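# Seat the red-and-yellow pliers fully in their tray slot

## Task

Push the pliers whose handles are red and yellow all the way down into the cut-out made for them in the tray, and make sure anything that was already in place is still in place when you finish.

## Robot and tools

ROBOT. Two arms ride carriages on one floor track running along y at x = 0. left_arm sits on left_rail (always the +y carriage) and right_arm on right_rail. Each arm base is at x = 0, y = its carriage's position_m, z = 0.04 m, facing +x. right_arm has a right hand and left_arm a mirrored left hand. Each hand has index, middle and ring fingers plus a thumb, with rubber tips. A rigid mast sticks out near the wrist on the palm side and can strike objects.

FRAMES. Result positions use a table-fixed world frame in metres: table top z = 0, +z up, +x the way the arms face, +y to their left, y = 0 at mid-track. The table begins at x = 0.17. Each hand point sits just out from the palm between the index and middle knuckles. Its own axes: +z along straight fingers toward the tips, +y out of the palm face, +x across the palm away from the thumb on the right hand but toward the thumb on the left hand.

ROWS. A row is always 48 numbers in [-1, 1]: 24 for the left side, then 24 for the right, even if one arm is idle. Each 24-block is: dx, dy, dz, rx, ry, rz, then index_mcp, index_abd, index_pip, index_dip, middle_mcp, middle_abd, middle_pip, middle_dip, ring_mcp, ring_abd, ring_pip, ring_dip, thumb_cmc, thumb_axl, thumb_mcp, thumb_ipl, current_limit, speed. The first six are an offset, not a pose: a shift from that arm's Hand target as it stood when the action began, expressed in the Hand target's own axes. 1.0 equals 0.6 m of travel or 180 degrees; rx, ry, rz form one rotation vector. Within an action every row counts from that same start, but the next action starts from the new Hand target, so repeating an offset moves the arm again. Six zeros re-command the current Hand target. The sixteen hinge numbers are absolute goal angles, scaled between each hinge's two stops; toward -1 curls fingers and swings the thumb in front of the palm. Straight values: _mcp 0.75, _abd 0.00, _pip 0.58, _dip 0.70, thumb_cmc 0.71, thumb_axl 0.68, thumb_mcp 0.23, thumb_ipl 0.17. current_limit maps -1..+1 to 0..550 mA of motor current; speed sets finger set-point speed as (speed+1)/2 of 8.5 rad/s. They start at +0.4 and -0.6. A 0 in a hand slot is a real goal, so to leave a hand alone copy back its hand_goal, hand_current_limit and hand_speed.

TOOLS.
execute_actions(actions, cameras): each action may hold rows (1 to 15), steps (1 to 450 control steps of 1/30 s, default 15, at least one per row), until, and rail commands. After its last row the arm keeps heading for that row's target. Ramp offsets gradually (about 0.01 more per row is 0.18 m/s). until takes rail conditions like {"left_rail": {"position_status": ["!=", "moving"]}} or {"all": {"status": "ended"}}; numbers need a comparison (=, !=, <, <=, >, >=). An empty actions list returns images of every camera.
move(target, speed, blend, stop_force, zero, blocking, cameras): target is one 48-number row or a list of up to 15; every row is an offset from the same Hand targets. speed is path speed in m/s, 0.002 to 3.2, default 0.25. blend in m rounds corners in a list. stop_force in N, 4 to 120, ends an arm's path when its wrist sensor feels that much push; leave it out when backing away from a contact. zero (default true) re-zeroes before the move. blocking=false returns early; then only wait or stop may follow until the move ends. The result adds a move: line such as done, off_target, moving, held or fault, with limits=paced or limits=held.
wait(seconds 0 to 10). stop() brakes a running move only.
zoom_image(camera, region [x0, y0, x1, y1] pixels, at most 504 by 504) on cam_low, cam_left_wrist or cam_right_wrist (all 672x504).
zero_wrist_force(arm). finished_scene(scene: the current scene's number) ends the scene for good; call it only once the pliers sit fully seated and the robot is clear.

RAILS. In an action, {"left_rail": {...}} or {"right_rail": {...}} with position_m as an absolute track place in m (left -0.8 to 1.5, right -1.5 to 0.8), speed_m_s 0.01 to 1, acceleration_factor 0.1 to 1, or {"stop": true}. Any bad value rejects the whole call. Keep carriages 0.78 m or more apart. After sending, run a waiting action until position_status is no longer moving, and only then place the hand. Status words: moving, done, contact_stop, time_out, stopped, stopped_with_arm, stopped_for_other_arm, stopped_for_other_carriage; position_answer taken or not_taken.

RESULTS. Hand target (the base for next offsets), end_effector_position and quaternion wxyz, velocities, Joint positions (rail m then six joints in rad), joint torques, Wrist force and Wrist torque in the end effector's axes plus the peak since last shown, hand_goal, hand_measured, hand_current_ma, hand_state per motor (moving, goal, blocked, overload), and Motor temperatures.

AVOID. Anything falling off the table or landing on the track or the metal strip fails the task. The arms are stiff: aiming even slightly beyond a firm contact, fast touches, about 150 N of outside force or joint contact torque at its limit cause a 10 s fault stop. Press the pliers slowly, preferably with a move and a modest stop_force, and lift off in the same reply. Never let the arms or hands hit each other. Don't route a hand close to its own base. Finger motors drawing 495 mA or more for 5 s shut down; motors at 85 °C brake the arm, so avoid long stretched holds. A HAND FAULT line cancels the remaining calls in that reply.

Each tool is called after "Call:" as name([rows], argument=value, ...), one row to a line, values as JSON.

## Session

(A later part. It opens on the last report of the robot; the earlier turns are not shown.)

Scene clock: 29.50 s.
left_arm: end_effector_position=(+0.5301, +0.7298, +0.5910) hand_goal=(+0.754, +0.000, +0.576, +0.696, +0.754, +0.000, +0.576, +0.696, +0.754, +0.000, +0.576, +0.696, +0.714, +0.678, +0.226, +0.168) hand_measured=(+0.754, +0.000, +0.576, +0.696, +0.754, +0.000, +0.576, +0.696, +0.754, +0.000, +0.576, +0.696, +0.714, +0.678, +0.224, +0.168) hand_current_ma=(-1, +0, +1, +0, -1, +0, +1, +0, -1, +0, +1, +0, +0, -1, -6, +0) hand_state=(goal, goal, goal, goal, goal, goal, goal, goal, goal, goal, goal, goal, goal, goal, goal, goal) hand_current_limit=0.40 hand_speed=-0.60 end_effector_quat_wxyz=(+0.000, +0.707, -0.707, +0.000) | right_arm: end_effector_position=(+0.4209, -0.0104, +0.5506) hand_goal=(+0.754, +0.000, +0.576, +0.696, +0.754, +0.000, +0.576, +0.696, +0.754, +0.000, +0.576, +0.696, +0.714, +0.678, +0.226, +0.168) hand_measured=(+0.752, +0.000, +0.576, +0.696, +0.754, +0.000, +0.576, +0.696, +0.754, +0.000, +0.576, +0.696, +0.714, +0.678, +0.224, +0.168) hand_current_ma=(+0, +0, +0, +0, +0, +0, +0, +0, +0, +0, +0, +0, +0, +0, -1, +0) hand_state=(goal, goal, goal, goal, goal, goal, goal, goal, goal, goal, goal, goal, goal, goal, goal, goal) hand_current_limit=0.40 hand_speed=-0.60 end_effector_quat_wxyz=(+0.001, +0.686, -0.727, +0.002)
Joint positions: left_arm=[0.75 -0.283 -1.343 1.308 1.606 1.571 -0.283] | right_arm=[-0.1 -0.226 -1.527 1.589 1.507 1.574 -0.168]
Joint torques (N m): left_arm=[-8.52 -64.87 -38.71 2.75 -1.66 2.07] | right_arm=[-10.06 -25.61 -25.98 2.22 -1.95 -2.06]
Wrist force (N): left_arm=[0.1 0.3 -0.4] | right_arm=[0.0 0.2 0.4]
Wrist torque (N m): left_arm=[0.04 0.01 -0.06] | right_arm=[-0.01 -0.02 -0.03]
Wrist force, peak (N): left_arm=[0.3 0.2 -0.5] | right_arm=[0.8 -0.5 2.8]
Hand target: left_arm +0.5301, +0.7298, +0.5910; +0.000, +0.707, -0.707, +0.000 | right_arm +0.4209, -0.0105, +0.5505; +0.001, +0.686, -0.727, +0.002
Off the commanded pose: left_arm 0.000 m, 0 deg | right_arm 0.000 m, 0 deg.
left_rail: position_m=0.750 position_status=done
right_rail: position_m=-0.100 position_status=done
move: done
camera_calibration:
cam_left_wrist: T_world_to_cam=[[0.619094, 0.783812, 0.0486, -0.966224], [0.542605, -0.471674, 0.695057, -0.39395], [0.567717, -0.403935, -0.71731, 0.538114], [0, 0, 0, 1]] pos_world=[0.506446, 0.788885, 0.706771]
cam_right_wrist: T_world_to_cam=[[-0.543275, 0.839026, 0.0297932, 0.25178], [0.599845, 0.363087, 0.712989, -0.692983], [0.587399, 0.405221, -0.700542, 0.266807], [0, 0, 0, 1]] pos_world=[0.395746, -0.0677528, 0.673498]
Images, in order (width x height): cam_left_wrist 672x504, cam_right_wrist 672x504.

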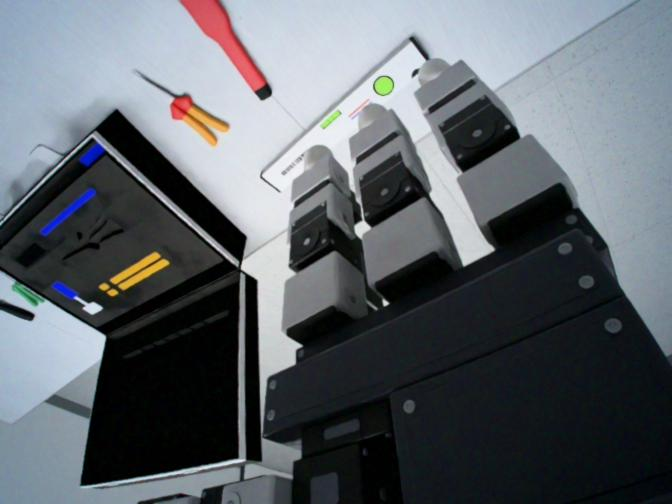

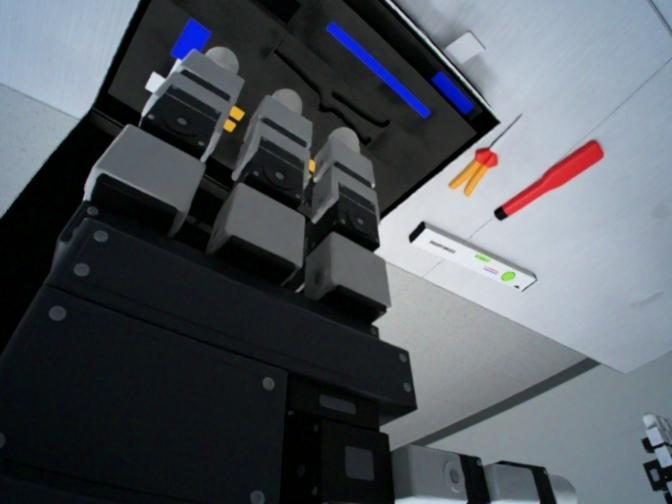

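Call:
move(target=[0.780,-0.1617,0.485,0,0,-0.5,0.754,0,0.576,0.696,0.754,0,0.576,0.696,0.754,0,0.576,0.696,0.714,0.678,0.226,0.168,0.4,-0.6,0,0,0,0,0,0,0.754,0,0.576,0.696,0.754,0,0.576,0.696,0.754,0,0.576,0.696,0.714,0.678,0.226,0.168,0.4,-0.6], speed=0.35, cameras=["cam_right_wrist", "cam_left_wrist"])

Call:
zoom_image(camera="cam_right_wrist", region=[360, 30, 620, 225])

Scene clock: 33.53 s.
left_arm: end_effector_position=(+0.6272, +0.2618, +0.3000) hand_goal=(+0.754, +0.000, +0.576, +0.696, +0.754, +0.000, +0.576, +0.696, +0.754, +0.000, +0.576, +0.696, +0.714, +0.678, +0.226, +0.168) hand_measured=(+0.754, +0.000, +0.576, +0.696, +0.754, +0.000, +0.576, +0.696, +0.754, +0.000, +0.576, +0.696, +0.714, +0.678, +0.224, +0.168) hand_current_ma=(-1, +0, +1, +0, -1, +0, +1, +0, -1, +0, +1, +0, +0, -1, -6, +0) hand_state=(goal, goal, goal, goal, goal, goal, goal, goal, goal, goal, goal, goal, goal, goal, goal, goal) hand_current_limit=0.40 hand_speed=-0.60 end_effector_quat_wxyz=(+0.000, +1.000, +0.000, +0.000) | right_arm: end_effector_position=(+0.4209, -0.0105, +0.5505) hand_goal=(+0.754, +0.000, +0.576, +0.696, +0.754, +0.000, +0.576, +0.696, +0.754, +0.000, +0.576, +0.696, +0.714, +0.678, +0.226, +0.168) hand_measured=(+0.752, +0.000, +0.576, +0.696, +0.754, +0.000, +0.576, +0.696, +0.754, +0.000, +0.576, +0.696, +0.714, +0.678, +0.224, +0.168) hand_current_ma=(+0, +0, +0, +0, +0, +0, +0, +0, +0, +0, +0, +0, +0, +0, -1, +0) hand_state=(goal, goal, goal, goal, goal, goal, goal, goal, goal, goal, goal, goal, goal, goal, goal, goal) hand_current_limit=0.40 hand_speed=-0.60 end_effector_quat_wxyz=(+0.001, +0.686, -0.727, +0.002)
Joint positions: left_arm=[0.75 -0.83 -1.07 1.449 1.192 1.571 -2.401] | right_arm=[-0.1 -0.226 -1.527 1.589 1.507 1.574 -0.168]
Joint torques (N m): left_arm=[-11.16 -59.79 -49.53 1.52 -2.23 -1.84] | right_arm=[-11.35 -25.23 -25.67 1.91 -2.13 -1.72]
Wrist force (N): left_arm=[0.3 0.1 -0.4] | right_arm=[-0.1 0.0 0.1]
Wrist torque (N m): left_arm=[0.01 -0.01 0.24] | right_arm=[-0.03 0.00 -0.05]
Wrist force, peak (N): left_arm=[0.3 1.5 0.4] | right_arm=[-0.2 0.5 0.1]
Hand target: left_arm +0.6272, +0.2618, +0.3000; +0.000, +1.000, +0.000, +0.000 | right_arm +0.4209, -0.0105, +0.5505; +0.001, +0.686, -0.727, +0.002
Off the commanded pose: left_arm 0.000 m, 0 deg | right_arm 0.000 m, 0 deg.
left_rail: position_m=0.750 position_status=done
right_rail: position_m=-0.100 position_status=done
move: done
camera_calibration:
cam_left_wrist: T_world_to_cam=[[-0.783757, 0.619178, 0.0484087, 0.277683], [0.471678, 0.542717, 0.694966, -0.68616], [0.404035, 0.567518, -0.717411, -0.0664117], [0, 0, 0, 1]] pos_world=[0.568116, 0.238145, 0.415771]
cam_right_wrist: T_world_to_cam=[[-0.543242, 0.839046, 0.0298322, 0.251742], [0.599875, 0.36304, 0.712988, -0.692997], [0.587399, 0.405221, -0.700542, 0.266807], [0, 0, 0, 1]] pos_world=[0.395746, -0.0677529, 0.673498]
Images, in order (width x height): cam_left_wrist 672x504, cam_right_wrist 672x504.

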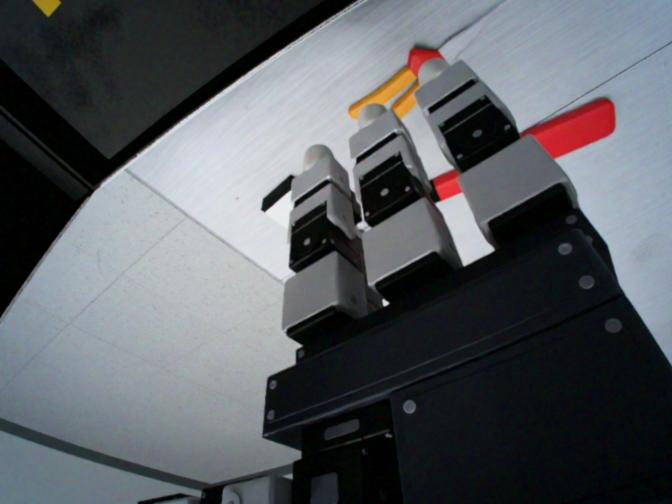

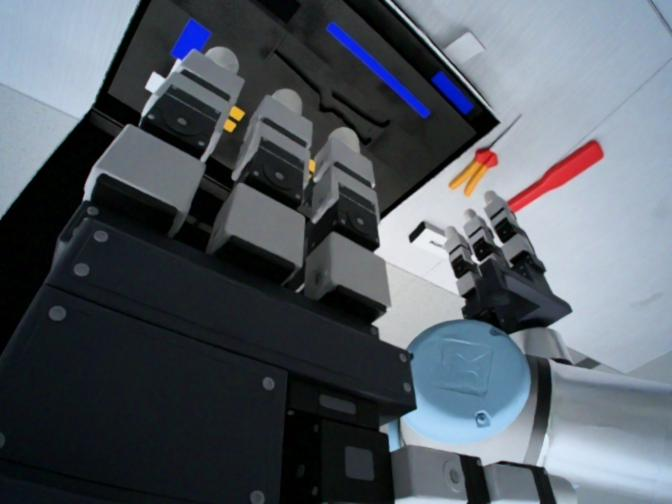

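Scaled by 1.938 from the camera's 672x504 image, which has a finer 960x720 frame.

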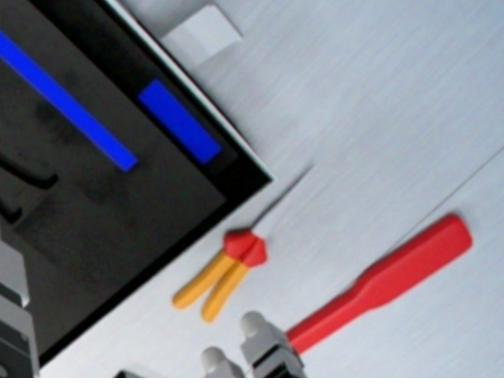

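Call:
move(target=[0,0,0.2833,0,0,0,0.754,0,0.576,0.696,0.754,0,0.576,0.696,0.754,0,0.576,0.696,0.714,0.678,0.226,0.168,0.4,-0.6,0,0,0,0,0,0,0.754,0,0.576,0.696,0.754,0,0.576,0.696,0.754,0,0.576,0.696,0.714,0.678,0.226,0.168,0.4,-0.6], speed=0.15, stop_force=15, cameras=["cam_right_wrist", "cam_left_wrist","cam_low"])

Call:
zoom_image(camera="cam_right_wrist", region=[400, 90, 560, 220])

Scene clock: 36.03 s.
left_arm: end_effector_position=(+0.6272, +0.2618, +0.1300) hand_goal=(+0.754, +0.000, +0.576, +0.696, +0.754, +0.000, +0.576, +0.696, +0.754, +0.000, +0.576, +0.696, +0.714, +0.678, +0.226, +0.168) hand_measured=(+0.754, +0.000, +0.576, +0.696, +0.754, +0.000, +0.576, +0.696, +0.754, +0.000, +0.576, +0.696, +0.714, +0.678, +0.224, +0.168) hand_current_ma=(-1, +0, +1, +0, -1, +0, +1, +0, -1, +0, +1, +0, +0, -1, -6, +0) hand_state=(goal, goal, goal, goal, goal, goal, goal, goal, goal, goal, goal, goal, goal, goal, goal, goal) hand_current_limit=0.40 hand_speed=-0.60 end_effector_quat_wxyz=(+0.000, +1.000, +0.000, +0.000) | right_arm: end_effector_position=(+0.4209, -0.0105, +0.5505) hand_goal=(+0.754, +0.000, +0.576, +0.696, +0.754, +0.000, +0.576, +0.696, +0.754, +0.000, +0.576, +0.696, +0.714, +0.678, +0.226, +0.168) hand_measured=(+0.752, +0.000, +0.576, +0.696, +0.754, +0.000, +0.576, +0.696, +0.754, +0.000, +0.576, +0.696, +0.714, +0.678, +0.224, +0.168) hand_current_ma=(+0, +0, +0, +0, +0, +0, +0, +0, +0, +0, +0, +0, +0, +0, -1, +0) hand_state=(goal, goal, goal, goal, goal, goal, goal, goal, goal, goal, goal, goal, goal, goal, goal, goal) hand_current_limit=0.40 hand_speed=-0.60 end_effector_quat_wxyz=(+0.001, +0.686, -0.727, +0.002)
Joint positions: left_arm=[0.75 -0.83 -0.935 1.566 0.94 1.571 -2.401] | right_arm=[-0.1 -0.226 -1.527 1.589 1.507 1.574 -0.168]
Joint torques (N m): left_arm=[9.83 -63.93 -20.65 1.43 -1.19 -0.92] | right_arm=[-11.19 -28.82 -27.5 2.1 -2.04 -1.59]
Wrist force (N): left_arm=[0.0 0.0 -0.6] | right_arm=[0.1 0.0 0.2]
Wrist torque (N m): left_arm=[0.04 0.02 0.23] | right_arm=[-0.03 -0.03 -0.04]
Wrist force, peak (N): left_arm=[0.4 0.2 -2.1] | right_arm=[0.0 0.0 0.5]
Hand target: left_arm +0.6272, +0.2618, +0.1300; +0.000, +1.000, +0.000, +0.000 | right_arm +0.4209, -0.0105, +0.5505; +0.001, +0.686, -0.727, +0.002
Off the commanded pose: left_arm 0.000 m, 0 deg | right_arm 0.000 m, 0 deg.
left_rail: position_m=0.750 position_status=done
right_rail: position_m=-0.100 position_status=done
move: done
camera_calibration:
cam_left_wrist: T_world_to_cam=[[-0.783784, 0.61914, 0.0484561, 0.285925], [0.471628, 0.542647, 0.695055, -0.567993], [0.404042, 0.567626, -0.717322, -0.188423], [0, 0, 0, 1]] pos_world=[0.568116, 0.238146, 0.245771]
cam_right_wrist: T_world_to_cam=[[-0.543242, 0.839046, 0.0298322, 0.251742], [0.599875, 0.36304, 0.712988, -0.692997], [0.587399, 0.405221, -0.700542, 0.266807], [0, 0, 0, 1]] pos_world=[0.395746, -0.0677529, 0.673498]

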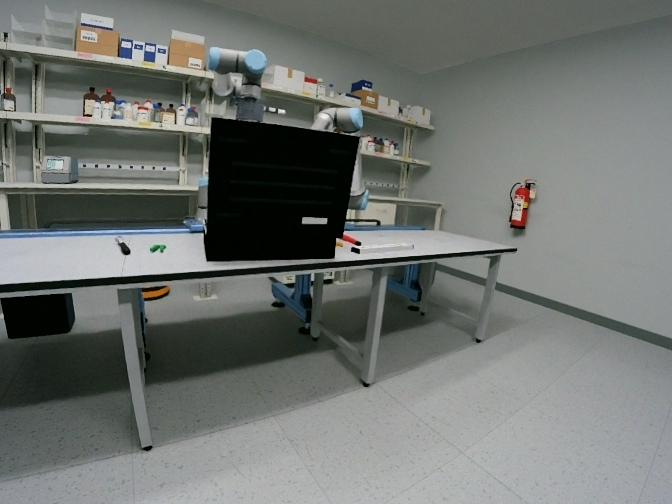

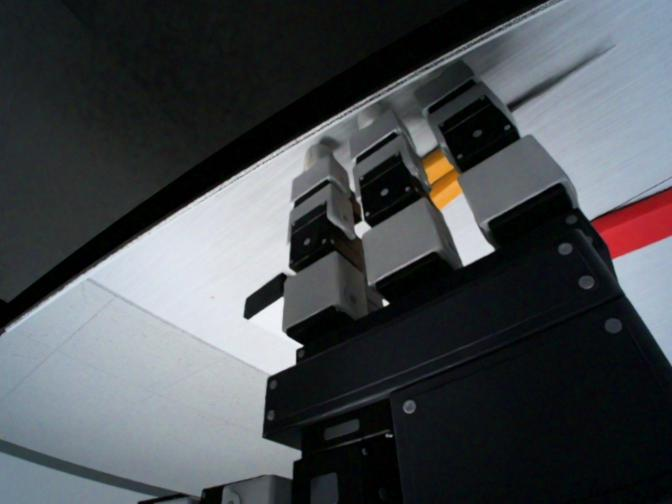

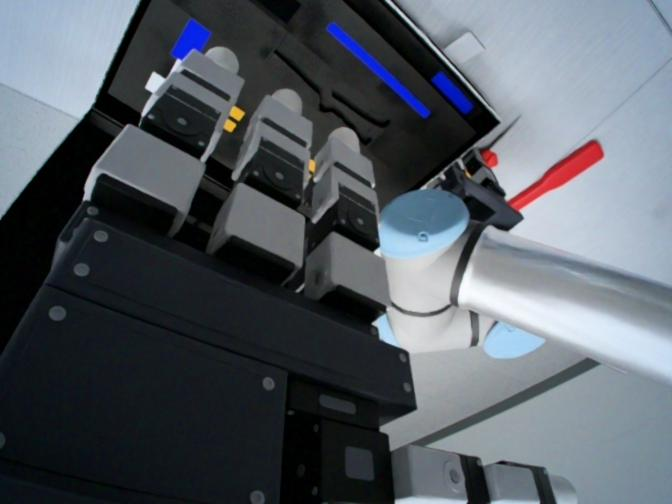

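Scaled by 3.150 from the camera's 672x504 image, which has a finer 960x720 frame.

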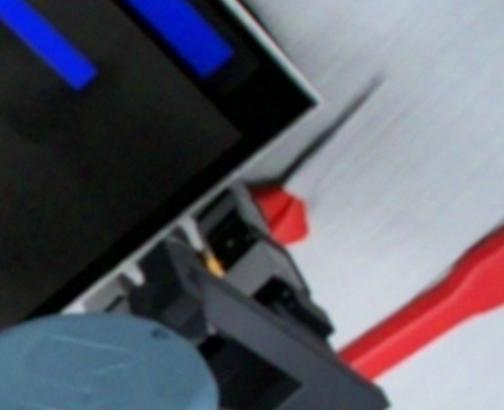

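Call:
move(target=[0,0,0.02,0,0,0,0.754,0,0.576,0.696,0.754,0,0.576,0.696,0.754,0,0.576,0.696,0.714,0.678,0.226,0.168,0.4,-0.6,0,0,0,0,0,0,0.754,0,0.576,0.696,0.754,0,0.576,0.696,0.754,0,0.576,0.696,0.714,0.678,0.226,0.168,0.4,-0.6], speed=0.02, stop_force=6, cameras=[])

Scene clock: 37.90 s.
left_arm: end_effector_position=(+0.6272, +0.2618, +0.1229) hand_goal=(+0.754, +0.000, +0.576, +0.696, +0.754, +0.000, +0.576, +0.696, +0.754, +0.000, +0.576, +0.696, +0.714, +0.678, +0.226, +0.168) hand_measured=(+0.754, +0.000, +0.576, +0.696, +0.754, +0.000, +0.576, +0.696, +0.754, +0.000, +0.576, +0.696, +0.714, +0.678, +0.224, +0.168) hand_current_ma=(-1, +0, +1, +0, -1, +0, +1, +0, -1, +0, +1, +0, +0, -1, -6, +0) hand_state=(goal, goal, goal, goal, goal, goal, goal, goal, goal, goal, goal, goal, goal, goal, goal, goal) hand_current_limit=0.40 hand_speed=-0.60 end_effector_quat_wxyz=(+0.000, +1.000, +0.000, +0.000) | right_arm: end_effector_position=(+0.4209, -0.0105, +0.5505) hand_goal=(+0.754, +0.000, +0.576, +0.696, +0.754, +0.000, +0.576, +0.696, +0.754, +0.000, +0.576, +0.696, +0.714, +0.678, +0.226, +0.168) hand_measured=(+0.752, +0.000, +0.576, +0.696, +0.754, +0.000, +0.576, +0.696, +0.754, +0.000, +0.576, +0.696, +0.714, +0.678, +0.224, +0.168) hand_current_ma=(+0, +0, +0, +0, +0, +0, +0, +0, +0, +0, +0, +0, +0, +0, -1, +0) hand_state=(goal, goal, goal, goal, goal, goal, goal, goal, goal, goal, goal, goal, goal, goal, goal, goal) hand_current_limit=0.40 hand_speed=-0.60 end_effector_quat_wxyz=(+0.001, +0.686, -0.727, +0.002)
Joint positions: left_arm=[0.75 -0.83 -0.928 1.569 0.93 1.571 -2.401] | right_arm=[-0.1 -0.226 -1.527 1.589 1.507 1.574 -0.168]
Joint torques (N m): left_arm=[11.32 -82.27 -41.35 5.33 -0.92 -0.58] | right_arm=[-11.48 -27.99 -25.79 1.94 -2.03 -1.89]
Wrist force (N): left_arm=[-0.1 0.0 -6.1] | right_arm=[0.0 0.4 0.1]
Wrist torque (N m): left_arm=[0.46 0.01 0.21] | right_arm=[0.03 -0.02 -0.03]
Wrist force, peak (N): left_arm=[-0.6 -0.2 -26.7] | right_arm=[0.5 -0.1 0.4]
Hand target: left_arm +0.6272, +0.2618, +0.1229; +0.000, +1.000, +0.000, +0.000 (not the last commanded pose) | right_arm +0.4209, -0.0105, +0.5505; +0.001, +0.686, -0.727, +0.002
Off the commanded pose: left_arm 0.005 m, 0 deg | right_arm 0.000 m, 0 deg.
left_rail: position_m=0.750 position_status=done
right_rail: position_m=-0.100 position_status=done
move: contact (left_arm)
No camera images: "cameras" was empty.

Call:
move([
  [0,0,-0.0035,0,0,0,0.754,0,0.576,0.696,0.754,0,0.576,0.696,0.754,0,0.576,0.696,0.714,0.678,0.226,0.168,0.4,-0.6,0,0,0,0,0,0,0.754,0,0.576,0.696,0.754,0,0.576,0.696,0.754,0,0.576,0.696,0.714,0.678,0.226,0.168,0.4,-0.6],
  [0,-0.105,-0.0035,0,0,0,0.754,0,0.576,0.696,0.754,0,0.576,0.696,0.754,0,0.576,0.696,0.714,0.678,0.226,0.168,0.4,-0.6,0,0,0,0,0,0,0.754,0,0.576,0.696,0.754,0,0.576,0.696,0.754,0,0.576,0.696,0.714,0.678,0.226,0.168,0.4,-0.6],
], speed=0.05, cameras=["cam_right_wrist", "cam_left_wrist"])

Call:
zoom_image(camera="cam_right_wrist", region=[400, 90, 560, 220])

Scene clock: 40.40 s.
left_arm: end_effector_position=(+0.6272, +0.3247, +0.1250) hand_goal=(+0.754, +0.000, +0.576, +0.696, +0.754, +0.000, +0.576, +0.696, +0.754, +0.000, +0.576, +0.696, +0.714, +0.678, +0.226, +0.168) hand_measured=(+0.752, +0.000, +0.576, +0.696, +0.754, +0.000, +0.576, +0.696, +0.728, -0.002, +0.564, +0.692, +0.714, +0.678, +0.224, +0.168) hand_current_ma=(-2, +0, +1, +0, -1, +0, +1, +0, -83, -1, -29, -10, +0, -1, -6, +0) hand_state=(goal, goal, goal, goal, goal, goal, goal, goal, blocked, goal, goal, goal, goal, goal, goal, goal) hand_current_limit=0.40 hand_speed=-0.60 end_effector_quat_wxyz=(+0.000, +1.000, +0.000, +0.000) | right_arm: end_effector_position=(+0.4209, -0.0105, +0.5505) hand_goal=(+0.754, +0.000, +0.576, +0.696, +0.754, +0.000, +0.576, +0.696, +0.754, +0.000, +0.576, +0.696, +0.714, +0.678, +0.226, +0.168) hand_measured=(+0.752, +0.000, +0.576, +0.696, +0.754, +0.000, +0.576, +0.696, +0.754, +0.000, +0.576, +0.696, +0.714, +0.678, +0.224, +0.168) hand_current_ma=(+0, +0, +0, +0, +0, +0, +0, +0, +0, +0, +0, +0, +0, +0, -1, +0) hand_state=(goal, goal, goal, goal, goal, goal, goal, goal, goal, goal, goal, goal, goal, goal, goal, goal) hand_current_limit=0.40 hand_speed=-0.60 end_effector_quat_wxyz=(+0.001, +0.686, -0.727, +0.002)
Joint positions: left_arm=[0.75 -0.766 -0.974 1.647 0.898 1.571 -2.337] | right_arm=[-0.1 -0.226 -1.527 1.589 1.507 1.574 -0.168]
Joint torques (N m): left_arm=[13.39 -82.84 -18.82 1.62 -1.6 2.47] | right_arm=[-8.89 -29.27 -26.8 1.46 -1.57 -2.07]
Wrist force (N): left_arm=[0.1 1.0 -1.3] | right_arm=[0.4 0.0 0.4]
Wrist torque (N m): left_arm=[-0.02 -0.05 -0.12] | right_arm=[-0.05 -0.07 -0.01]
Wrist force, peak (N): left_arm=[0.0 0.0 -6.2] | right_arm=[0.3 0.1 0.5]
Hand target: left_arm +0.6272, +0.3248, +0.1250; +0.000, +1.000, +0.000, +0.000 | right_arm +0.4209, -0.0105, +0.5505; +0.001, +0.686, -0.727, +0.002
Off the commanded pose: left_arm 0.000 m, 0 deg | right_arm 0.000 m, 0 deg.
left_rail: position_m=0.750 position_status=done
right_rail: position_m=-0.100 position_status=done
move: done
camera_calibration:
cam_left_wrist: T_world_to_cam=[[-0.783755, 0.619174, 0.0484993, 0.247187], [0.471676, 0.542609, 0.695052, -0.598665], [0.404042, 0.567626, -0.717322, -0.227713], [0, 0, 0, 1]] pos_world=[0.568116, 0.301046, 0.240771]
cam_right_wrist: T_world_to_cam=[[-0.543242, 0.839046, 0.0298322, 0.251742], [0.599875, 0.36304, 0.712988, -0.692997], [0.587399, 0.405221, -0.700542, 0.266807], [0, 0, 0, 1]] pos_world=[0.395746, -0.0677529, 0.673498]
Images, in order (width x height): cam_left_wrist 672x504, cam_right_wrist 672x504.

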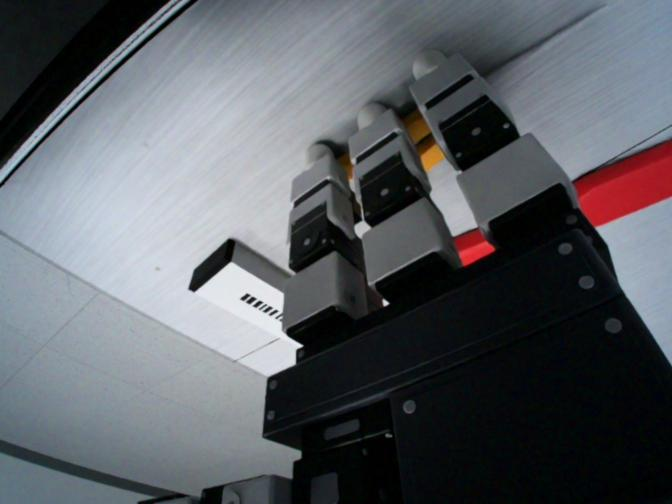

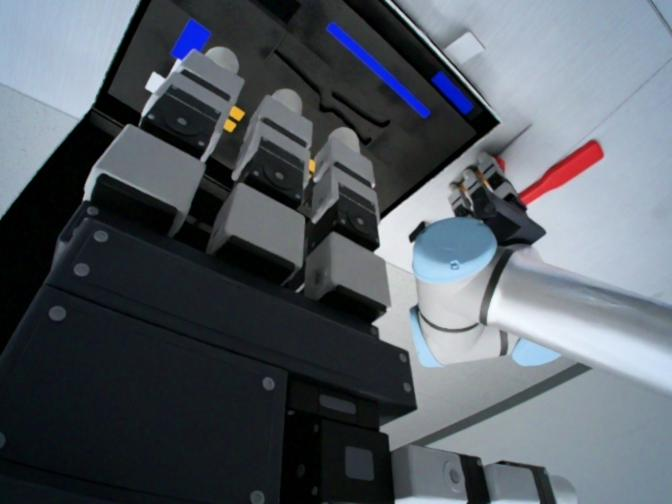

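Scaled by 3.150 from the camera's 672x504 image, which has a finer 960x720 frame.

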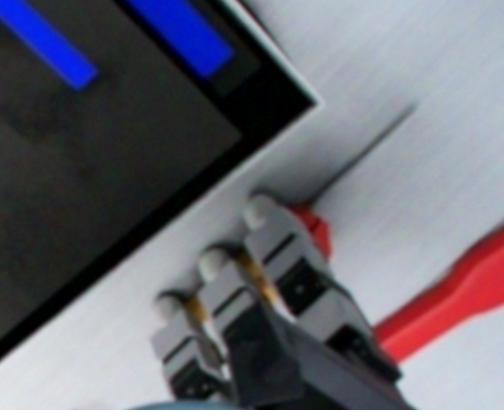

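Call:
move([
  [0,0.0167,0,0,0,0,0.754,0,0.576,0.696,0.754,0,0.576,0.696,0.754,0,0.576,0.696,0.714,0.678,0.226,0.168,0.4,-0.6,0,0,0,0,0,0,0.754,0,0.576,0.696,0.754,0,0.576,0.696,0.754,0,0.576,0.696,0.714,0.678,0.226,0.168,0.4,-0.6],
  [0,0.0167,-0.458,0,0,0,0.754,0,0.576,0.696,0.754,0,0.576,0.696,0.754,0,0.576,0.696,0.714,0.678,0.226,0.168,0.4,-0.6,0,0,0,0,0,0,0.754,0,0.576,0.696,0.754,0,0.576,0.696,0.754,0,0.576,0.696,0.714,0.678,0.226,0.168,0.4,-0.6],
], speed=[0.08,0.3], cameras=["cam_right_wrist"])

Call:
zoom_image(camera="cam_right_wrist", region=[430, 90, 560, 220])

Call:
execute_actions([
  {"left_rail":{"position_m":1.2},"steps":120,"until":{"left_rail":{"position_status":["!=","moving"]}}},
])

Call:
move(target=[-0.255,0.182,-0.142,0,0,0.5,0.754,0,0.576,0.696,0.754,0,0.576,0.696,0.754,0,0.576,0.696,0.714,0.678,0.226,0.168,0.4,-0.6,0,0,0,0,0,0,0.754,0,0.576,0.696,0.754,0,0.576,0.696,0.754,0,0.576,0.696,0.714,0.678,0.226,0.168,0.4,-0.6], speed=0.3, cameras=["cam_left_wrist"])

Call:
zoom_image(camera="cam_left_wrist", region=[100, 0, 400, 225])

Scene clock: 43.97 s.
left_arm: end_effector_position=(+0.6271, +0.3148, +0.3997) hand_goal=(+0.754, +0.000, +0.576, +0.696, +0.754, +0.000, +0.576, +0.696, +0.754, +0.000, +0.576, +0.696, +0.714, +0.678, +0.226, +0.168) hand_measured=(+0.752, +0.000, +0.576, +0.696, +0.754, +0.000, +0.576, +0.696, +0.748, -0.002, +0.572, +0.694, +0.714, +0.678, +0.224, +0.168) hand_current_ma=(-2, +0, +1, +0, -1, +0, +1, +0, -11, -1, -5, -5, +0, -1, -6, +0) hand_state=(goal, goal, goal, goal, goal, goal, goal, goal, goal, goal, goal, goal, goal, goal, goal, goal) hand_current_limit=0.40 hand_speed=-0.60 end_effector_quat_wxyz=(+0.000, +1.000, +0.000, +0.000) | right_arm: end_effector_position=(+0.4209, -0.0105, +0.5505) hand_goal=(+0.754, +0.000, +0.576, +0.696, +0.754, +0.000, +0.576, +0.696, +0.754, +0.000, +0.576, +0.696, +0.714, +0.678, +0.226, +0.168) hand_measured=(+0.752, +0.000, +0.576, +0.696, +0.754, +0.000, +0.576, +0.696, +0.754, +0.000, +0.576, +0.696, +0.714, +0.678, +0.224, +0.168) hand_current_ma=(+0, +0, +0, +0, +0, +0, +0, +0, +0, +0, +0, +0, +0, +0, -1, +0) hand_state=(goal, goal, goal, goal, goal, goal, goal, goal, goal, goal, goal, goal, goal, goal, goal, goal) hand_current_limit=0.40 hand_speed=-0.60 end_effector_quat_wxyz=(+0.001, +0.686, -0.727, +0.002)
Joint positions: left_arm=[0.75 -0.777 -1.166 1.408 1.328 1.571 -2.348] | right_arm=[-0.1 -0.226 -1.527 1.589 1.507 1.574 -0.168]
Joint torques (N m): left_arm=[-9.21 -78.34 -50.59 5.73 -0.82 1.54] | right_arm=[-10.55 -29.14 -27.31 2.2 -2.1 -1.66]
Wrist force (N): left_arm=[0.4 -0.1 -0.4] | right_arm=[0.1 0.0 0.1]
Wrist torque (N m): left_arm=[0.02 -0.04 0.25] | right_arm=[-0.02 -0.02 -0.04]
Wrist force, peak (N): left_arm=[0.0 0.0 -2.6] | right_arm=[0.4 0.3 0.4]
Hand target: left_arm +0.6272, +0.3148, +0.3998; +0.000, +1.000, +0.000, +0.000 | right_arm +0.4209, -0.0105, +0.5505; +0.001, +0.686, -0.727, +0.002
Off the commanded pose: left_arm 0.000 m, 0 deg | right_arm 0.000 m, 0 deg.
left_rail: position_m=0.750 position_status=done
right_rail: position_m=-0.100 position_status=done
move: done
camera_calibration:
cam_right_wrist: T_world_to_cam=[[-0.543242, 0.839046, 0.0298322, 0.251742], [0.599875, 0.36304, 0.712988, -0.692997], [0.587399, 0.405221, -0.700542, 0.266807], [0, 0, 0, 1]] pos_world=[0.395746, -0.0677529, 0.673498]
Images, in order (width x height): cam_right_wrist 672x504.

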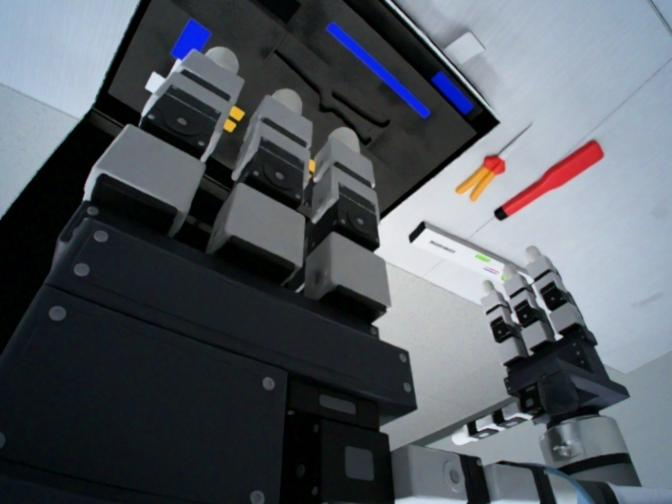

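Scaled by 3.877 from the camera's 672x504 image, which has a finer 960x720 frame.

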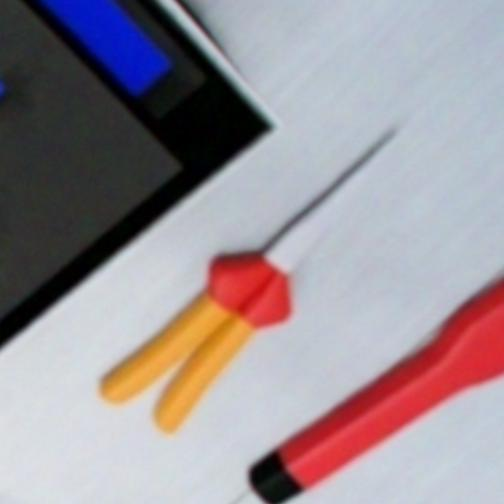

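Scene clock: 44.23 s.
left_arm: end_effector_position=(+0.6271, +0.3148, +0.3998) hand_goal=(+0.754, +0.000, +0.576, +0.696, +0.754, +0.000, +0.576, +0.696, +0.754, +0.000, +0.576, +0.696, +0.714, +0.678, +0.226, +0.168) hand_measured=(+0.752, +0.000, +0.576, +0.696, +0.754, +0.000, +0.576, +0.696, +0.748, -0.002, +0.572, +0.694, +0.714, +0.678, +0.224, +0.168) hand_current_ma=(-2, +0, +1, +0, -1, +0, +1, +0, -11, -1, -5, -5, +0, -1, -6, +0) hand_state=(goal, goal, goal, goal, goal, goal, goal, goal, goal, goal, goal, goal, goal, goal, goal, goal) hand_current_limit=0.40 hand_speed=-0.60 end_effector_quat_wxyz=(+0.000, +1.000, +0.000, +0.000) | right_arm: end_effector_position=(+0.4209, -0.0105, +0.5505) hand_goal=(+0.754, +0.000, +0.576, +0.696, +0.754, +0.000, +0.576, +0.696, +0.754, +0.000, +0.576, +0.696, +0.714, +0.678, +0.226, +0.168) hand_measured=(+0.752, +0.000, +0.576, +0.696, +0.754, +0.000, +0.576, +0.696, +0.754, +0.000, +0.576, +0.696, +0.714, +0.678, +0.224, +0.168) hand_current_ma=(+0, +0, +0, +0, +0, +0, +0, +0, +0, +0, +0, +0, +0, +0, -1, +0) hand_state=(goal, goal, goal, goal, goal, goal, goal, goal, goal, goal, goal, goal, goal, goal, goal, goal) hand_current_limit=0.40 hand_speed=-0.60 end_effector_quat_wxyz=(+0.001, +0.686, -0.727, +0.002)
Joint positions: left_arm=[0.75 -0.777 -1.166 1.408 1.328 1.571 -2.348] | right_arm=[-0.1 -0.226 -1.527 1.589 1.507 1.574 -0.168]
Joint torques (N m): left_arm=[-9.36 -77.66 -50.99 5.97 -1.5 1.64] | right_arm=[-10.29 -30.79 -27.29 2.07 -1.48 -1.48]
Wrist force (N): left_arm=[0.2 -0.1 -0.6] | right_arm=[0.3 0.1 0.3]
Wrist torque (N m): left_arm=[0.03 -0.02 0.23] | right_arm=[-0.03 -0.05 -0.02]
Wrist force, peak (N): left_arm=[0.4 -0.2 -0.5] | right_arm=[0.1 0.3 0.5]
Hand target: left_arm +0.6272, +0.3148, +0.3998; +0.000, +1.000, +0.000, +0.000 | right_arm +0.4209, -0.0105, +0.5505; +0.001, +0.686, -0.727, +0.002
Off the commanded pose: left_arm 0.000 m, 0 deg | right_arm 0.000 m, 0 deg.
left_rail: position_m=0.750 position_status=stopped_for_other_arm position_answer=taken
right_rail: position_m=-0.100 position_status=done

Scene clock: 47.23 s.
left_arm: end_effector_position=(+0.4930, +0.2190, +0.4746) hand_goal=(+0.754, +0.000, +0.576, +0.696, +0.754, +0.000, +0.576, +0.696, +0.754, +0.000, +0.576, +0.696, +0.714, +0.678, +0.226, +0.168) hand_measured=(+0.752, +0.000, +0.576, +0.696, +0.752, +0.000, +0.576, +0.696, +0.750, -0.002, +0.574, +0.694, +0.714, +0.678, +0.224, +0.168) hand_current_ma=(-3, +0, +1, +0, -2, +0, +1, +0, -8, -1, -5, -5, -1, -1, -6, +0) hand_state=(goal, goal, goal, goal, goal, goal, goal, goal, goal, goal, goal, goal, goal, goal, goal, goal) hand_current_limit=0.40 hand_speed=-0.60 end_effector_quat_wxyz=(+0.000, +0.773, -0.635, +0.000) | right_arm: end_effector_position=(+0.4209, -0.0105, +0.5505) hand_goal=(+0.754, +0.000, +0.576, +0.696, +0.754, +0.000, +0.576, +0.696, +0.754, +0.000, +0.576, +0.696, +0.714, +0.678, +0.226, +0.168) hand_measured=(+0.752, +0.000, +0.576, +0.696, +0.754, +0.000, +0.576, +0.696, +0.754, +0.000, +0.576, +0.696, +0.714, +0.678, +0.224, +0.168) hand_current_ma=(+0, +0, +0, +0, +0, +0, +0, +0, +0, +0, +0, +0, +0, +0, -1, +0) hand_state=(goal, goal, goal, goal, goal, goal, goal, goal, goal, goal, goal, goal, goal, goal, goal, goal) hand_current_limit=0.40 hand_speed=-0.60 end_effector_quat_wxyz=(+0.001, +0.686, -0.727, +0.002)
Joint positions: left_arm=[0.75 -0.944 -1.089 1.163 1.496 1.57 -1.14] | right_arm=[-0.1 -0.226 -1.527 1.589 1.507 1.574 -0.168]
Joint torques (N m): left_arm=[12.14 -85.6 -29.58 1.68 0.02 -1.48] | right_arm=[-7.87 -31.31 -26.27 2.24 -1.57 -0.81]
Wrist force (N): left_arm=[0.4 0.1 -0.2] | right_arm=[0.4 0.1 0.1]
Wrist torque (N m): left_arm=[0.02 -0.01 0.25] | right_arm=[0.00 -0.06 -0.01]
Wrist force, peak (N): left_arm=[4.0 3.3 -1.3] | right_arm=[0.3 0.4 0.0]
Hand target: left_arm +0.4930, +0.2190, +0.4746; +0.000, +0.773, -0.635, +0.000 (not the last commanded pose) | right_arm +0.4209, -0.0105, +0.5505; +0.001, +0.686, -0.727, +0.002
Off the commanded pose: left_arm 0.025 m, 11 deg | right_arm 0.000 m, 0 deg.
left_rail: position_m=0.750 position_status=stopped_for_other_arm position_answer=taken
right_rail: position_m=-0.100 position_status=done
move: held (left_arm; a check stopped the path); limits=held
pose unreachable (left arm): on one or more control steps of this call, first in action 0 (counted from 0), this arm could not follow its commanded pose, so it was not sent that pose on those steps. It may still have moved: this result reports where it is.
cause: moving toward the commanded pose would bring a part of the arm too close to another arm (a part of this arm just beyond joint 4 (elbow) and a part of the right arm just beyond its joint 7 (wrist 3), at the place that arm is still heading or pushing toward).
camera_calibration:
cam_left_wrist: T_world_to_cam=[[0.454756, 0.889281, 0.0487444, -0.479257], [0.6234, -0.356924, 0.695686, -0.599094], [0.636058, -0.28598, -0.716691, 0.209479], [0, 0, 0, 1]] pos_world=[0.458179, 0.27227, 0.590274]
Images, in order (width x height): cam_left_wrist 672x504.

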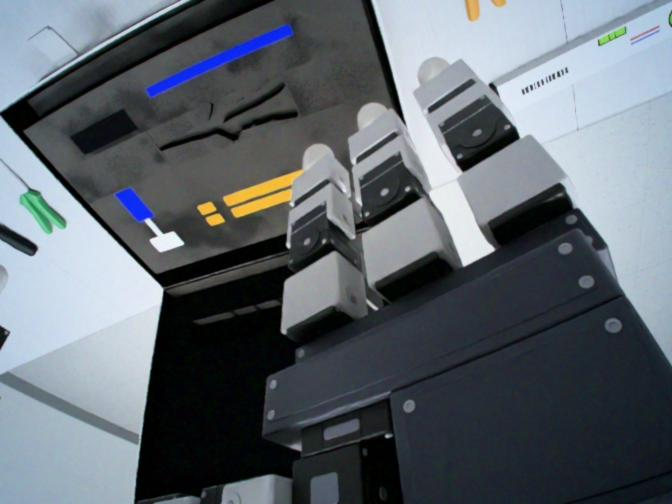

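Scaled by 1.680 from the camera's 672x504 image, which has a finer 960x720 frame.

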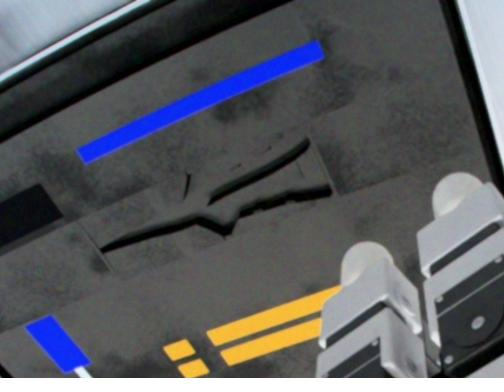

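Call:
move(target=[-0.4007,-0.0468,-0.0167,0,0,0.062,0.754,0,0.576,0.696,0.754,0,0.576,0.696,0.754,0,0.576,0.696,0.714,0.678,0.226,0.168,0.4,-0.6,0,0,0,0,0,0,0.754,0,0.576,0.696,0.754,0,0.576,0.696,0.754,0,0.576,0.696,0.714,0.678,0.226,0.168,0.4,-0.6], speed=0.3, cameras=[])

Call:
execute_actions([
  {"left_rail":{"position_m":1.2},"steps":120,"until":{"left_rail":{"position_status":["!=","moving"]}}},
])

Scene clock: 48.93 s.
left_arm: end_effector_position=(+0.4737, +0.4602, +0.4845) hand_goal=(+0.754, +0.000, +0.576, +0.696, +0.754, +0.000, +0.576, +0.696, +0.754, +0.000, +0.576, +0.696, +0.714, +0.678, +0.226, +0.168) hand_measured=(+0.752, +0.000, +0.576, +0.696, +0.752, +0.000, +0.576, +0.696, +0.750, -0.002, +0.574, +0.694, +0.714, +0.678, +0.224, +0.168) hand_current_ma=(-3, +0, +1, +0, -2, +0, +1, +0, -8, -1, -5, -5, -1, -1, -6, +0) hand_state=(goal, goal, goal, goal, goal, goal, goal, goal, goal, goal, goal, goal, goal, goal, goal, goal) hand_current_limit=0.40 hand_speed=-0.60 end_effector_quat_wxyz=(+0.000, +0.708, -0.707, +0.000) | right_arm: end_effector_position=(+0.4209, -0.0105, +0.5505) hand_goal=(+0.754, +0.000, +0.576, +0.696, +0.754, +0.000, +0.576, +0.696, +0.754, +0.000, +0.576, +0.696, +0.714, +0.678, +0.226, +0.168) hand_measured=(+0.752, +0.000, +0.576, +0.696, +0.754, +0.000, +0.576, +0.696, +0.754, +0.000, +0.576, +0.696, +0.714, +0.678, +0.224, +0.168) hand_current_ma=(+0, +0, +0, +0, +0, +0, +0, +0, +0, +0, +0, +0, +0, +0, -1, +0) hand_state=(goal, goal, goal, goal, goal, goal, goal, goal, goal, goal, goal, goal, goal, goal, goal, goal) hand_current_limit=0.40 hand_speed=-0.60 end_effector_quat_wxyz=(+0.001, +0.686, -0.727, +0.002)
Joint positions: left_arm=[0.75 -0.731 -1.326 1.473 1.422 1.57 -0.732] | right_arm=[-0.1 -0.226 -1.527 1.589 1.507 1.574 -0.168]
Joint torques (N m): left_arm=[12.64 -65.96 -29.2 1.54 2.6 2.37] | right_arm=[-8.3 -29.33 -27.13 2.24 -1.76 -1.67]
Wrist force (N): left_arm=[0.0 -0.1 -0.5] | right_arm=[0.2 0.2 0.2]
Wrist torque (N m): left_arm=[0.02 -0.03 -0.06] | right_arm=[0.00 -0.04 -0.03]
Wrist force, peak (N): left_arm=[2.2 0.3 -0.6] | right_arm=[0.3 0.4 0.2]
Hand target: left_arm +0.4737, +0.4603, +0.4845; +0.000, +0.708, -0.707, +0.000 | right_arm +0.4209, -0.0105, +0.5505; +0.001, +0.686, -0.727, +0.002
Off the commanded pose: left_arm 0.000 m, 0 deg | right_arm 0.000 m, 0 deg.
left_rail: position_m=0.750 position_status=stopped_for_other_arm position_answer=taken
right_rail: position_m=-0.100 position_status=done
move: done
No camera images: "cameras" was empty.

Scene clock: 50.63 s.
left_arm: end_effector_position=(+0.4737, +0.9103, +0.4845) hand_goal=(+0.754, +0.000, +0.576, +0.696, +0.754, +0.000, +0.576, +0.696, +0.754, +0.000, +0.576, +0.696, +0.714, +0.678, +0.226, +0.168) hand_measured=(+0.752, +0.000, +0.576, +0.696, +0.752, +0.000, +0.576, +0.696, +0.750, -0.002, +0.574, +0.694, +0.714, +0.678, +0.224, +0.168) hand_current_ma=(-3, +0, +1, +0, -2, +0, +1, +0, -8, -1, -5, -5, -1, -1, -6, +0) hand_state=(goal, goal, goal, goal, goal, goal, goal, goal, goal, goal, goal, goal, goal, goal, goal, goal) hand_current_limit=0.40 hand_speed=-0.60 end_effector_quat_wxyz=(+0.000, +0.708, -0.707, +0.000) | right_arm: end_effector_position=(+0.4209, -0.0105, +0.5505) hand_goal=(+0.754, +0.000, +0.576, +0.696, +0.754, +0.000, +0.576, +0.696, +0.754, +0.000, +0.576, +0.696, +0.714, +0.678, +0.226, +0.168) hand_measured=(+0.752, +0.000, +0.576, +0.696, +0.754, +0.000, +0.576, +0.696, +0.754, +0.000, +0.576, +0.696, +0.714, +0.678, +0.224, +0.168) hand_current_ma=(+0, +0, +0, +0, +0, +0, +0, +0, +0, +0, +0, +0, +0, +0, -1, +0) hand_state=(goal, goal, goal, goal, goal, goal, goal, goal, goal, goal, goal, goal, goal, goal, goal, goal) hand_current_limit=0.40 hand_speed=-0.60 end_effector_quat_wxyz=(+0.001, +0.686, -0.727, +0.002)
Joint positions: left_arm=[1.2 -0.731 -1.326 1.473 1.422 1.57 -0.732] | right_arm=[-0.1 -0.226 -1.527 1.589 1.507 1.574 -0.168]
Joint torques (N m): left_arm=[-9.25 -42.3 -34.92 3.43 0.28 2.28] | right_arm=[-8.66 -29.39 -26.56 2.47 -1.89 -1.56]
Wrist force (N): left_arm=[-0.1 -0.2 -0.6] | right_arm=[0.3 0.1 0.2]
Wrist torque (N m): left_arm=[0.02 -0.02 -0.07] | right_arm=[-0.01 -0.05 -0.02]
Wrist force, peak (N): left_arm=[-1.4 -0.4 -0.4] | right_arm=[0.2 0.5 0.1]
Hand target: left_arm +0.4737, +0.9103, +0.4845; +0.000, +0.708, -0.707, +0.000 | right_arm +0.4209, -0.0105, +0.5505; +0.001, +0.686, -0.727, +0.002
Off the commanded pose: left_arm 0.000 m, 0 deg | right_arm 0.000 m, 0 deg.
left_rail: position_m=1.200 position_status=done
right_rail: position_m=-0.100 position_status=done

Call:
move(target=[0.417,0,0,0,0,0,0.754,0,0.576,0.696,0.754,0,0.576,0.696,0.754,0,0.576,0.696,0.714,0.678,0.226,0.168,0.4,-0.6,0,0,0,0,0,0,0.754,0,0.576,0.696,0.754,0,0.576,0.696,0.754,0,0.576,0.696,0.714,0.678,0.226,0.168,0.4,-0.6], speed=0.35, cameras=["cam_left_wrist","cam_right_wrist"])

Call:
zoom_image(camera="cam_left_wrist", region=[100, 0, 400, 225])

Call:
zoom_image(camera="cam_right_wrist", region=[430, 90, 560, 220])

Scene clock: 52.23 s.
left_arm: end_effector_position=(+0.4741, +0.6601, +0.4846) hand_goal=(+0.754, +0.000, +0.576, +0.696, +0.754, +0.000, +0.576, +0.696, +0.754, +0.000, +0.576, +0.696, +0.714, +0.678, +0.226, +0.168) hand_measured=(+0.752, +0.000, +0.576, +0.696, +0.752, +0.000, +0.576, +0.696, +0.750, -0.002, +0.574, +0.694, +0.714, +0.678, +0.224, +0.168) hand_current_ma=(-3, +0, +1, +0, -2, +0, +1, +0, -8, -1, -5, -5, -1, -1, -6, +0) hand_state=(goal, goal, goal, goal, goal, goal, goal, goal, goal, goal, goal, goal, goal, goal, goal, goal) hand_current_limit=0.40 hand_speed=-0.60 end_effector_quat_wxyz=(+0.000, +0.708, -0.707, +0.000) | right_arm: end_effector_position=(+0.4209, -0.0105, +0.5505) hand_goal=(+0.754, +0.000, +0.576, +0.696, +0.754, +0.000, +0.576, +0.696, +0.754, +0.000, +0.576, +0.696, +0.714, +0.678, +0.226, +0.168) hand_measured=(+0.752, +0.000, +0.576, +0.696, +0.754, +0.000, +0.576, +0.696, +0.754, +0.000, +0.576, +0.696, +0.714, +0.678, +0.224, +0.168) hand_current_ma=(+0, +0, +0, +0, +0, +0, +0, +0, +0, +0, +0, +0, +0, +0, -1, +0) hand_state=(goal, goal, goal, goal, goal, goal, goal, goal, goal, goal, goal, goal, goal, goal, goal, goal) hand_current_limit=0.40 hand_speed=-0.60 end_effector_quat_wxyz=(+0.001, +0.686, -0.727, +0.002)
Joint positions: left_arm=[1.2 -0.977 -1.078 1.128 1.519 1.57 -0.979] | right_arm=[-0.1 -0.226 -1.527 1.589 1.507 1.574 -0.168]
Joint torques (N m): left_arm=[-10.48 -60.35 -53.68 5.74 -2.05 -1.79] | right_arm=[-9.71 -29.02 -26.97 2.21 -1.47 -1.3]
Wrist force (N): left_arm=[0.5 -0.1 -0.2] | right_arm=[0.3 0.2 0.4]
Wrist torque (N m): left_arm=[0.00 -0.02 0.25] | right_arm=[-0.02 -0.06 -0.01]
Wrist force, peak (N): left_arm=[2.7 0.2 -0.5] | right_arm=[0.0 0.6 0.3]
Hand target: left_arm +0.4741, +0.6600, +0.4846; +0.000, +0.708, -0.707, +0.000 | right_arm +0.4209, -0.0105, +0.5505; +0.001, +0.686, -0.727, +0.002
Off the commanded pose: left_arm 0.000 m, 0 deg | right_arm 0.000 m, 0 deg.
left_rail: position_m=1.200 position_status=done
right_rail: position_m=-0.100 position_status=done
move: done
camera_calibration:
cam_left_wrist: T_world_to_cam=[[0.618062, 0.784602, 0.0489671, -0.871812], [0.542513, -0.47078, 0.695734, -0.323312], [0.568927, -0.403442, -0.716628, 0.46418], [0, 0, 0, 1]] pos_world=[0.450151, 0.719086, 0.600274]
cam_right_wrist: T_world_to_cam=[[-0.543242, 0.839046, 0.0298322, 0.251742], [0.599875, 0.36304, 0.712988, -0.692997], [0.587399, 0.405221, -0.700542, 0.266807], [0, 0, 0, 1]] pos_world=[0.395746, -0.0677529, 0.673498]
Images, in order (width x height): cam_left_wrist 672x504, cam_right_wrist 672x504.

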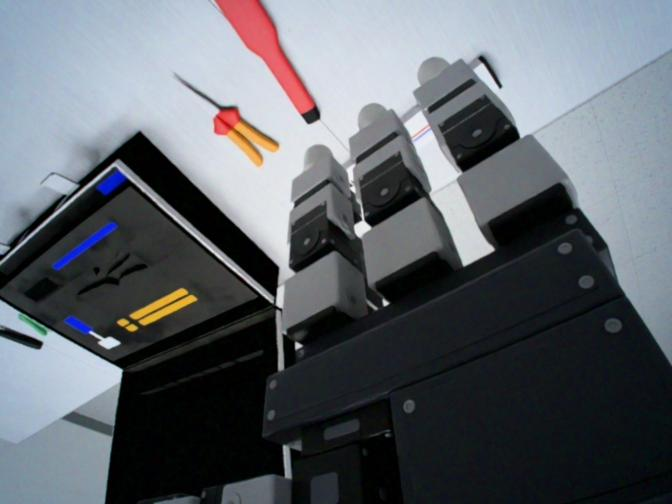

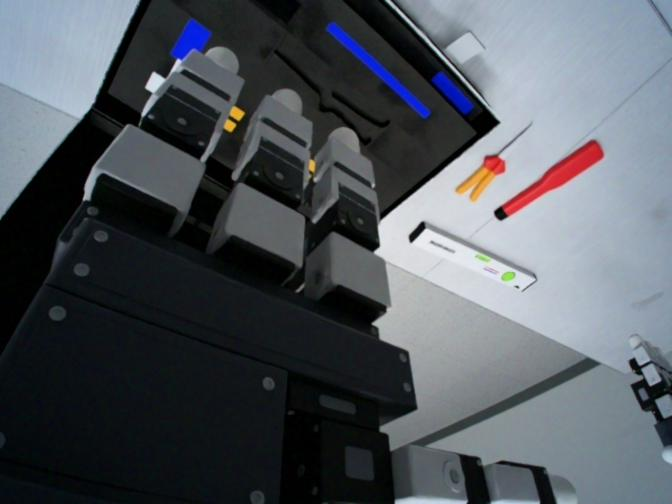

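Scaled by 1.680 from the camera's 672x504 image, which has a finer 960x720 frame.

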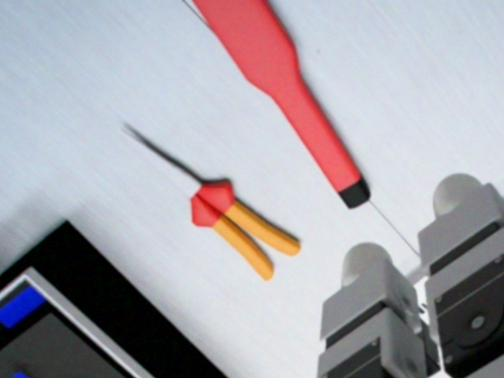

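Scaled by 3.877 from the camera's 672x504 image, which has a finer 960x720 frame.

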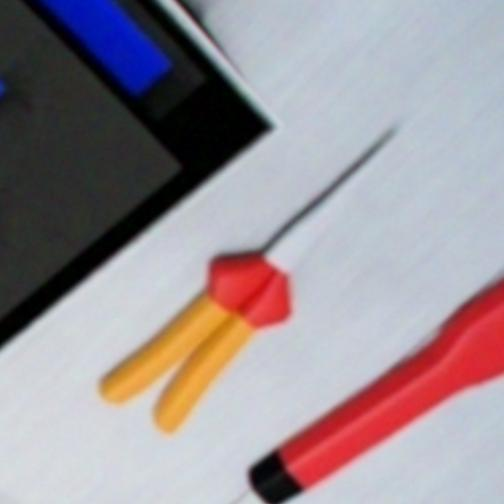

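Call:
move(target=[0.4852,-0.2317,0.4743,0.3078,0.2921,0.4171,0.2055,0,-0.2993,0.2899,0.2055,0,-0.2993,0.2899,0.959,0,-0.883,-0.754,-0.571,0.677,0.2247,0.1676,0.4,-0.6,0,0,0,0,0,0,0.754,0,0.576,0.696,0.754,0,0.576,0.696,0.754,0,0.576,0.696,0.714,0.678,0.226,0.168,0.4,-0.6], speed=0.3, cameras=["cam_left_wrist","cam_right_wrist"])

Call:
zoom_image(camera="cam_right_wrist", region=[400, 90, 640, 270])

Scene clock: 58.67 s.
left_arm: end_effector_position=(+0.6137, +0.3691, +0.2003) hand_goal=(+0.206, +0.000, -0.300, +0.290, +0.206, +0.000, -0.300, +0.290, +0.960, +0.000, -0.882, -0.754, -0.570, +0.678, +0.224, +0.168) hand_measured=(+0.206, +0.000, -0.294, +0.294, +0.204, +0.000, -0.294, +0.294, +0.952, -0.002, -0.878, -0.750, -0.570, +0.678, +0.222, +0.168) hand_current_ma=(-1, +0, +11, +6, -2, +0, +10, +6, -21, -1, +7, +6, +0, -1, -4, +0) hand_state=(goal, goal, goal, goal, goal, goal, goal, goal, goal, goal, goal, goal, goal, goal, goal, goal) hand_current_limit=0.40 hand_speed=-0.60 end_effector_quat_wxyz=(+0.016, -0.022, +0.819, -0.574) | right_arm: end_effector_position=(+0.4209, -0.0105, +0.5505) hand_goal=(+0.754, +0.000, +0.576, +0.696, +0.754, +0.000, +0.576, +0.696, +0.754, +0.000, +0.576, +0.696, +0.714, +0.678, +0.226, +0.168) hand_measured=(+0.752, +0.000, +0.576, +0.696, +0.754, +0.000, +0.576, +0.696, +0.754, +0.000, +0.576, +0.696, +0.714, +0.678, +0.224, +0.168) hand_current_ma=(+0, +0, +0, +0, +0, +0, +0, +0, +0, +0, +0, +0, +0, +0, -1, +0) hand_state=(goal, goal, goal, goal, goal, goal, goal, goal, goal, goal, goal, goal, goal, goal, goal, goal) hand_current_limit=0.40 hand_speed=-0.60 end_effector_quat_wxyz=(+0.001, +0.686, -0.727, +0.002)
Joint positions: left_arm=[1.2 -0.985 -0.886 1.281 0.003 2.068 0.199] | right_arm=[-0.1 -0.226 -1.527 1.589 1.507 1.574 -0.168]
Joint torques (N m): left_arm=[12.93 -76.66 -53.59 -2.73 2.78 2.33] | right_arm=[-10.16 -33.34 -27.02 2.67 -1.52 -1.3]
Wrist force (N): left_arm=[0.9 0.1 -0.5] | right_arm=[0.2 0.1 0.0]
Wrist torque (N m): left_arm=[-0.06 -0.06 0.06] | right_arm=[0.02 -0.03 -0.03]
Wrist force, peak (N): left_arm=[0.8 0.9 0.2] | right_arm=[0.3 0.1 0.5]
Hand target: left_arm +0.6137, +0.3691, +0.2002; +0.016, -0.022, +0.819, -0.574 | right_arm +0.4209, -0.0105, +0.5505; +0.001, +0.686, -0.727, +0.002
Off the commanded pose: left_arm 0.000 m, 0 deg | right_arm 0.000 m, 0 deg.
left_rail: position_m=1.200 position_status=done
right_rail: position_m=-0.100 position_status=done
move: done
camera_calibration:
cam_left_wrist: T_world_to_cam=[[0.790918, -0.123607, 0.599307, -0.597015], [-0.496902, 0.441844, 0.746902, -0.0474828], [-0.357123, -0.888535, 0.288042, 0.609745], [0, 0, 0, 1]] pos_world=[0.66635, 0.488965, 0.217628]
cam_right_wrist: T_world_to_cam=[[-0.543242, 0.839046, 0.0298322, 0.251742], [0.599875, 0.36304, 0.712988, -0.692997], [0.587399, 0.405221, -0.700542, 0.266807], [0, 0, 0, 1]] pos_world=[0.395746, -0.0677529, 0.673498]
Images, in order (width x height): cam_left_wrist 672x504, cam_right_wrist 672x504.

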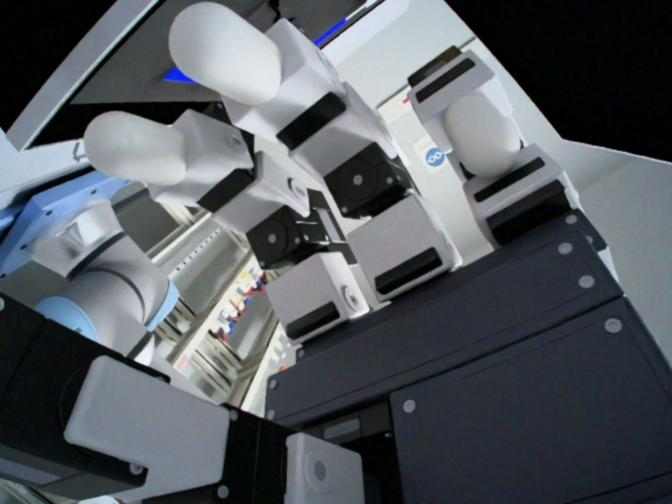

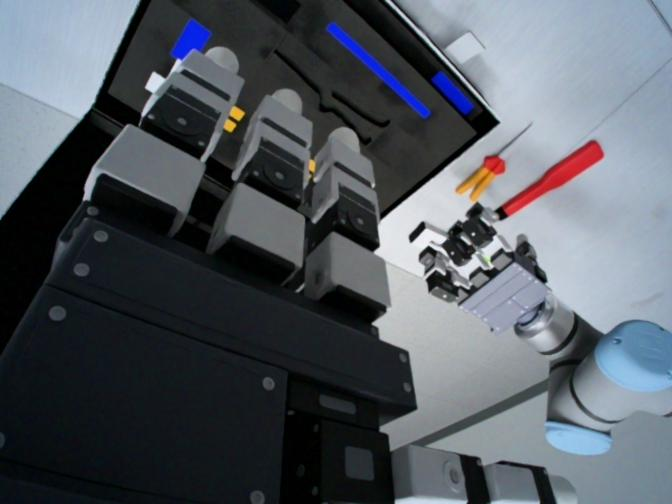

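Scaled by 2.100 from the camera's 672x504 image, which has a finer 960x720 frame.

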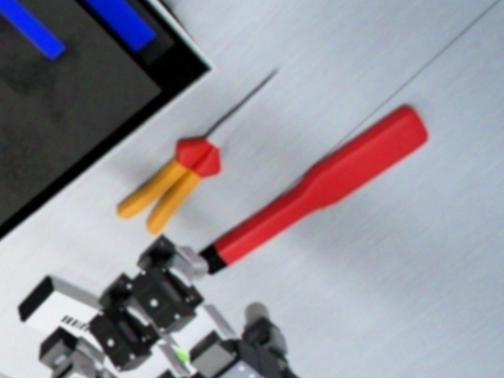

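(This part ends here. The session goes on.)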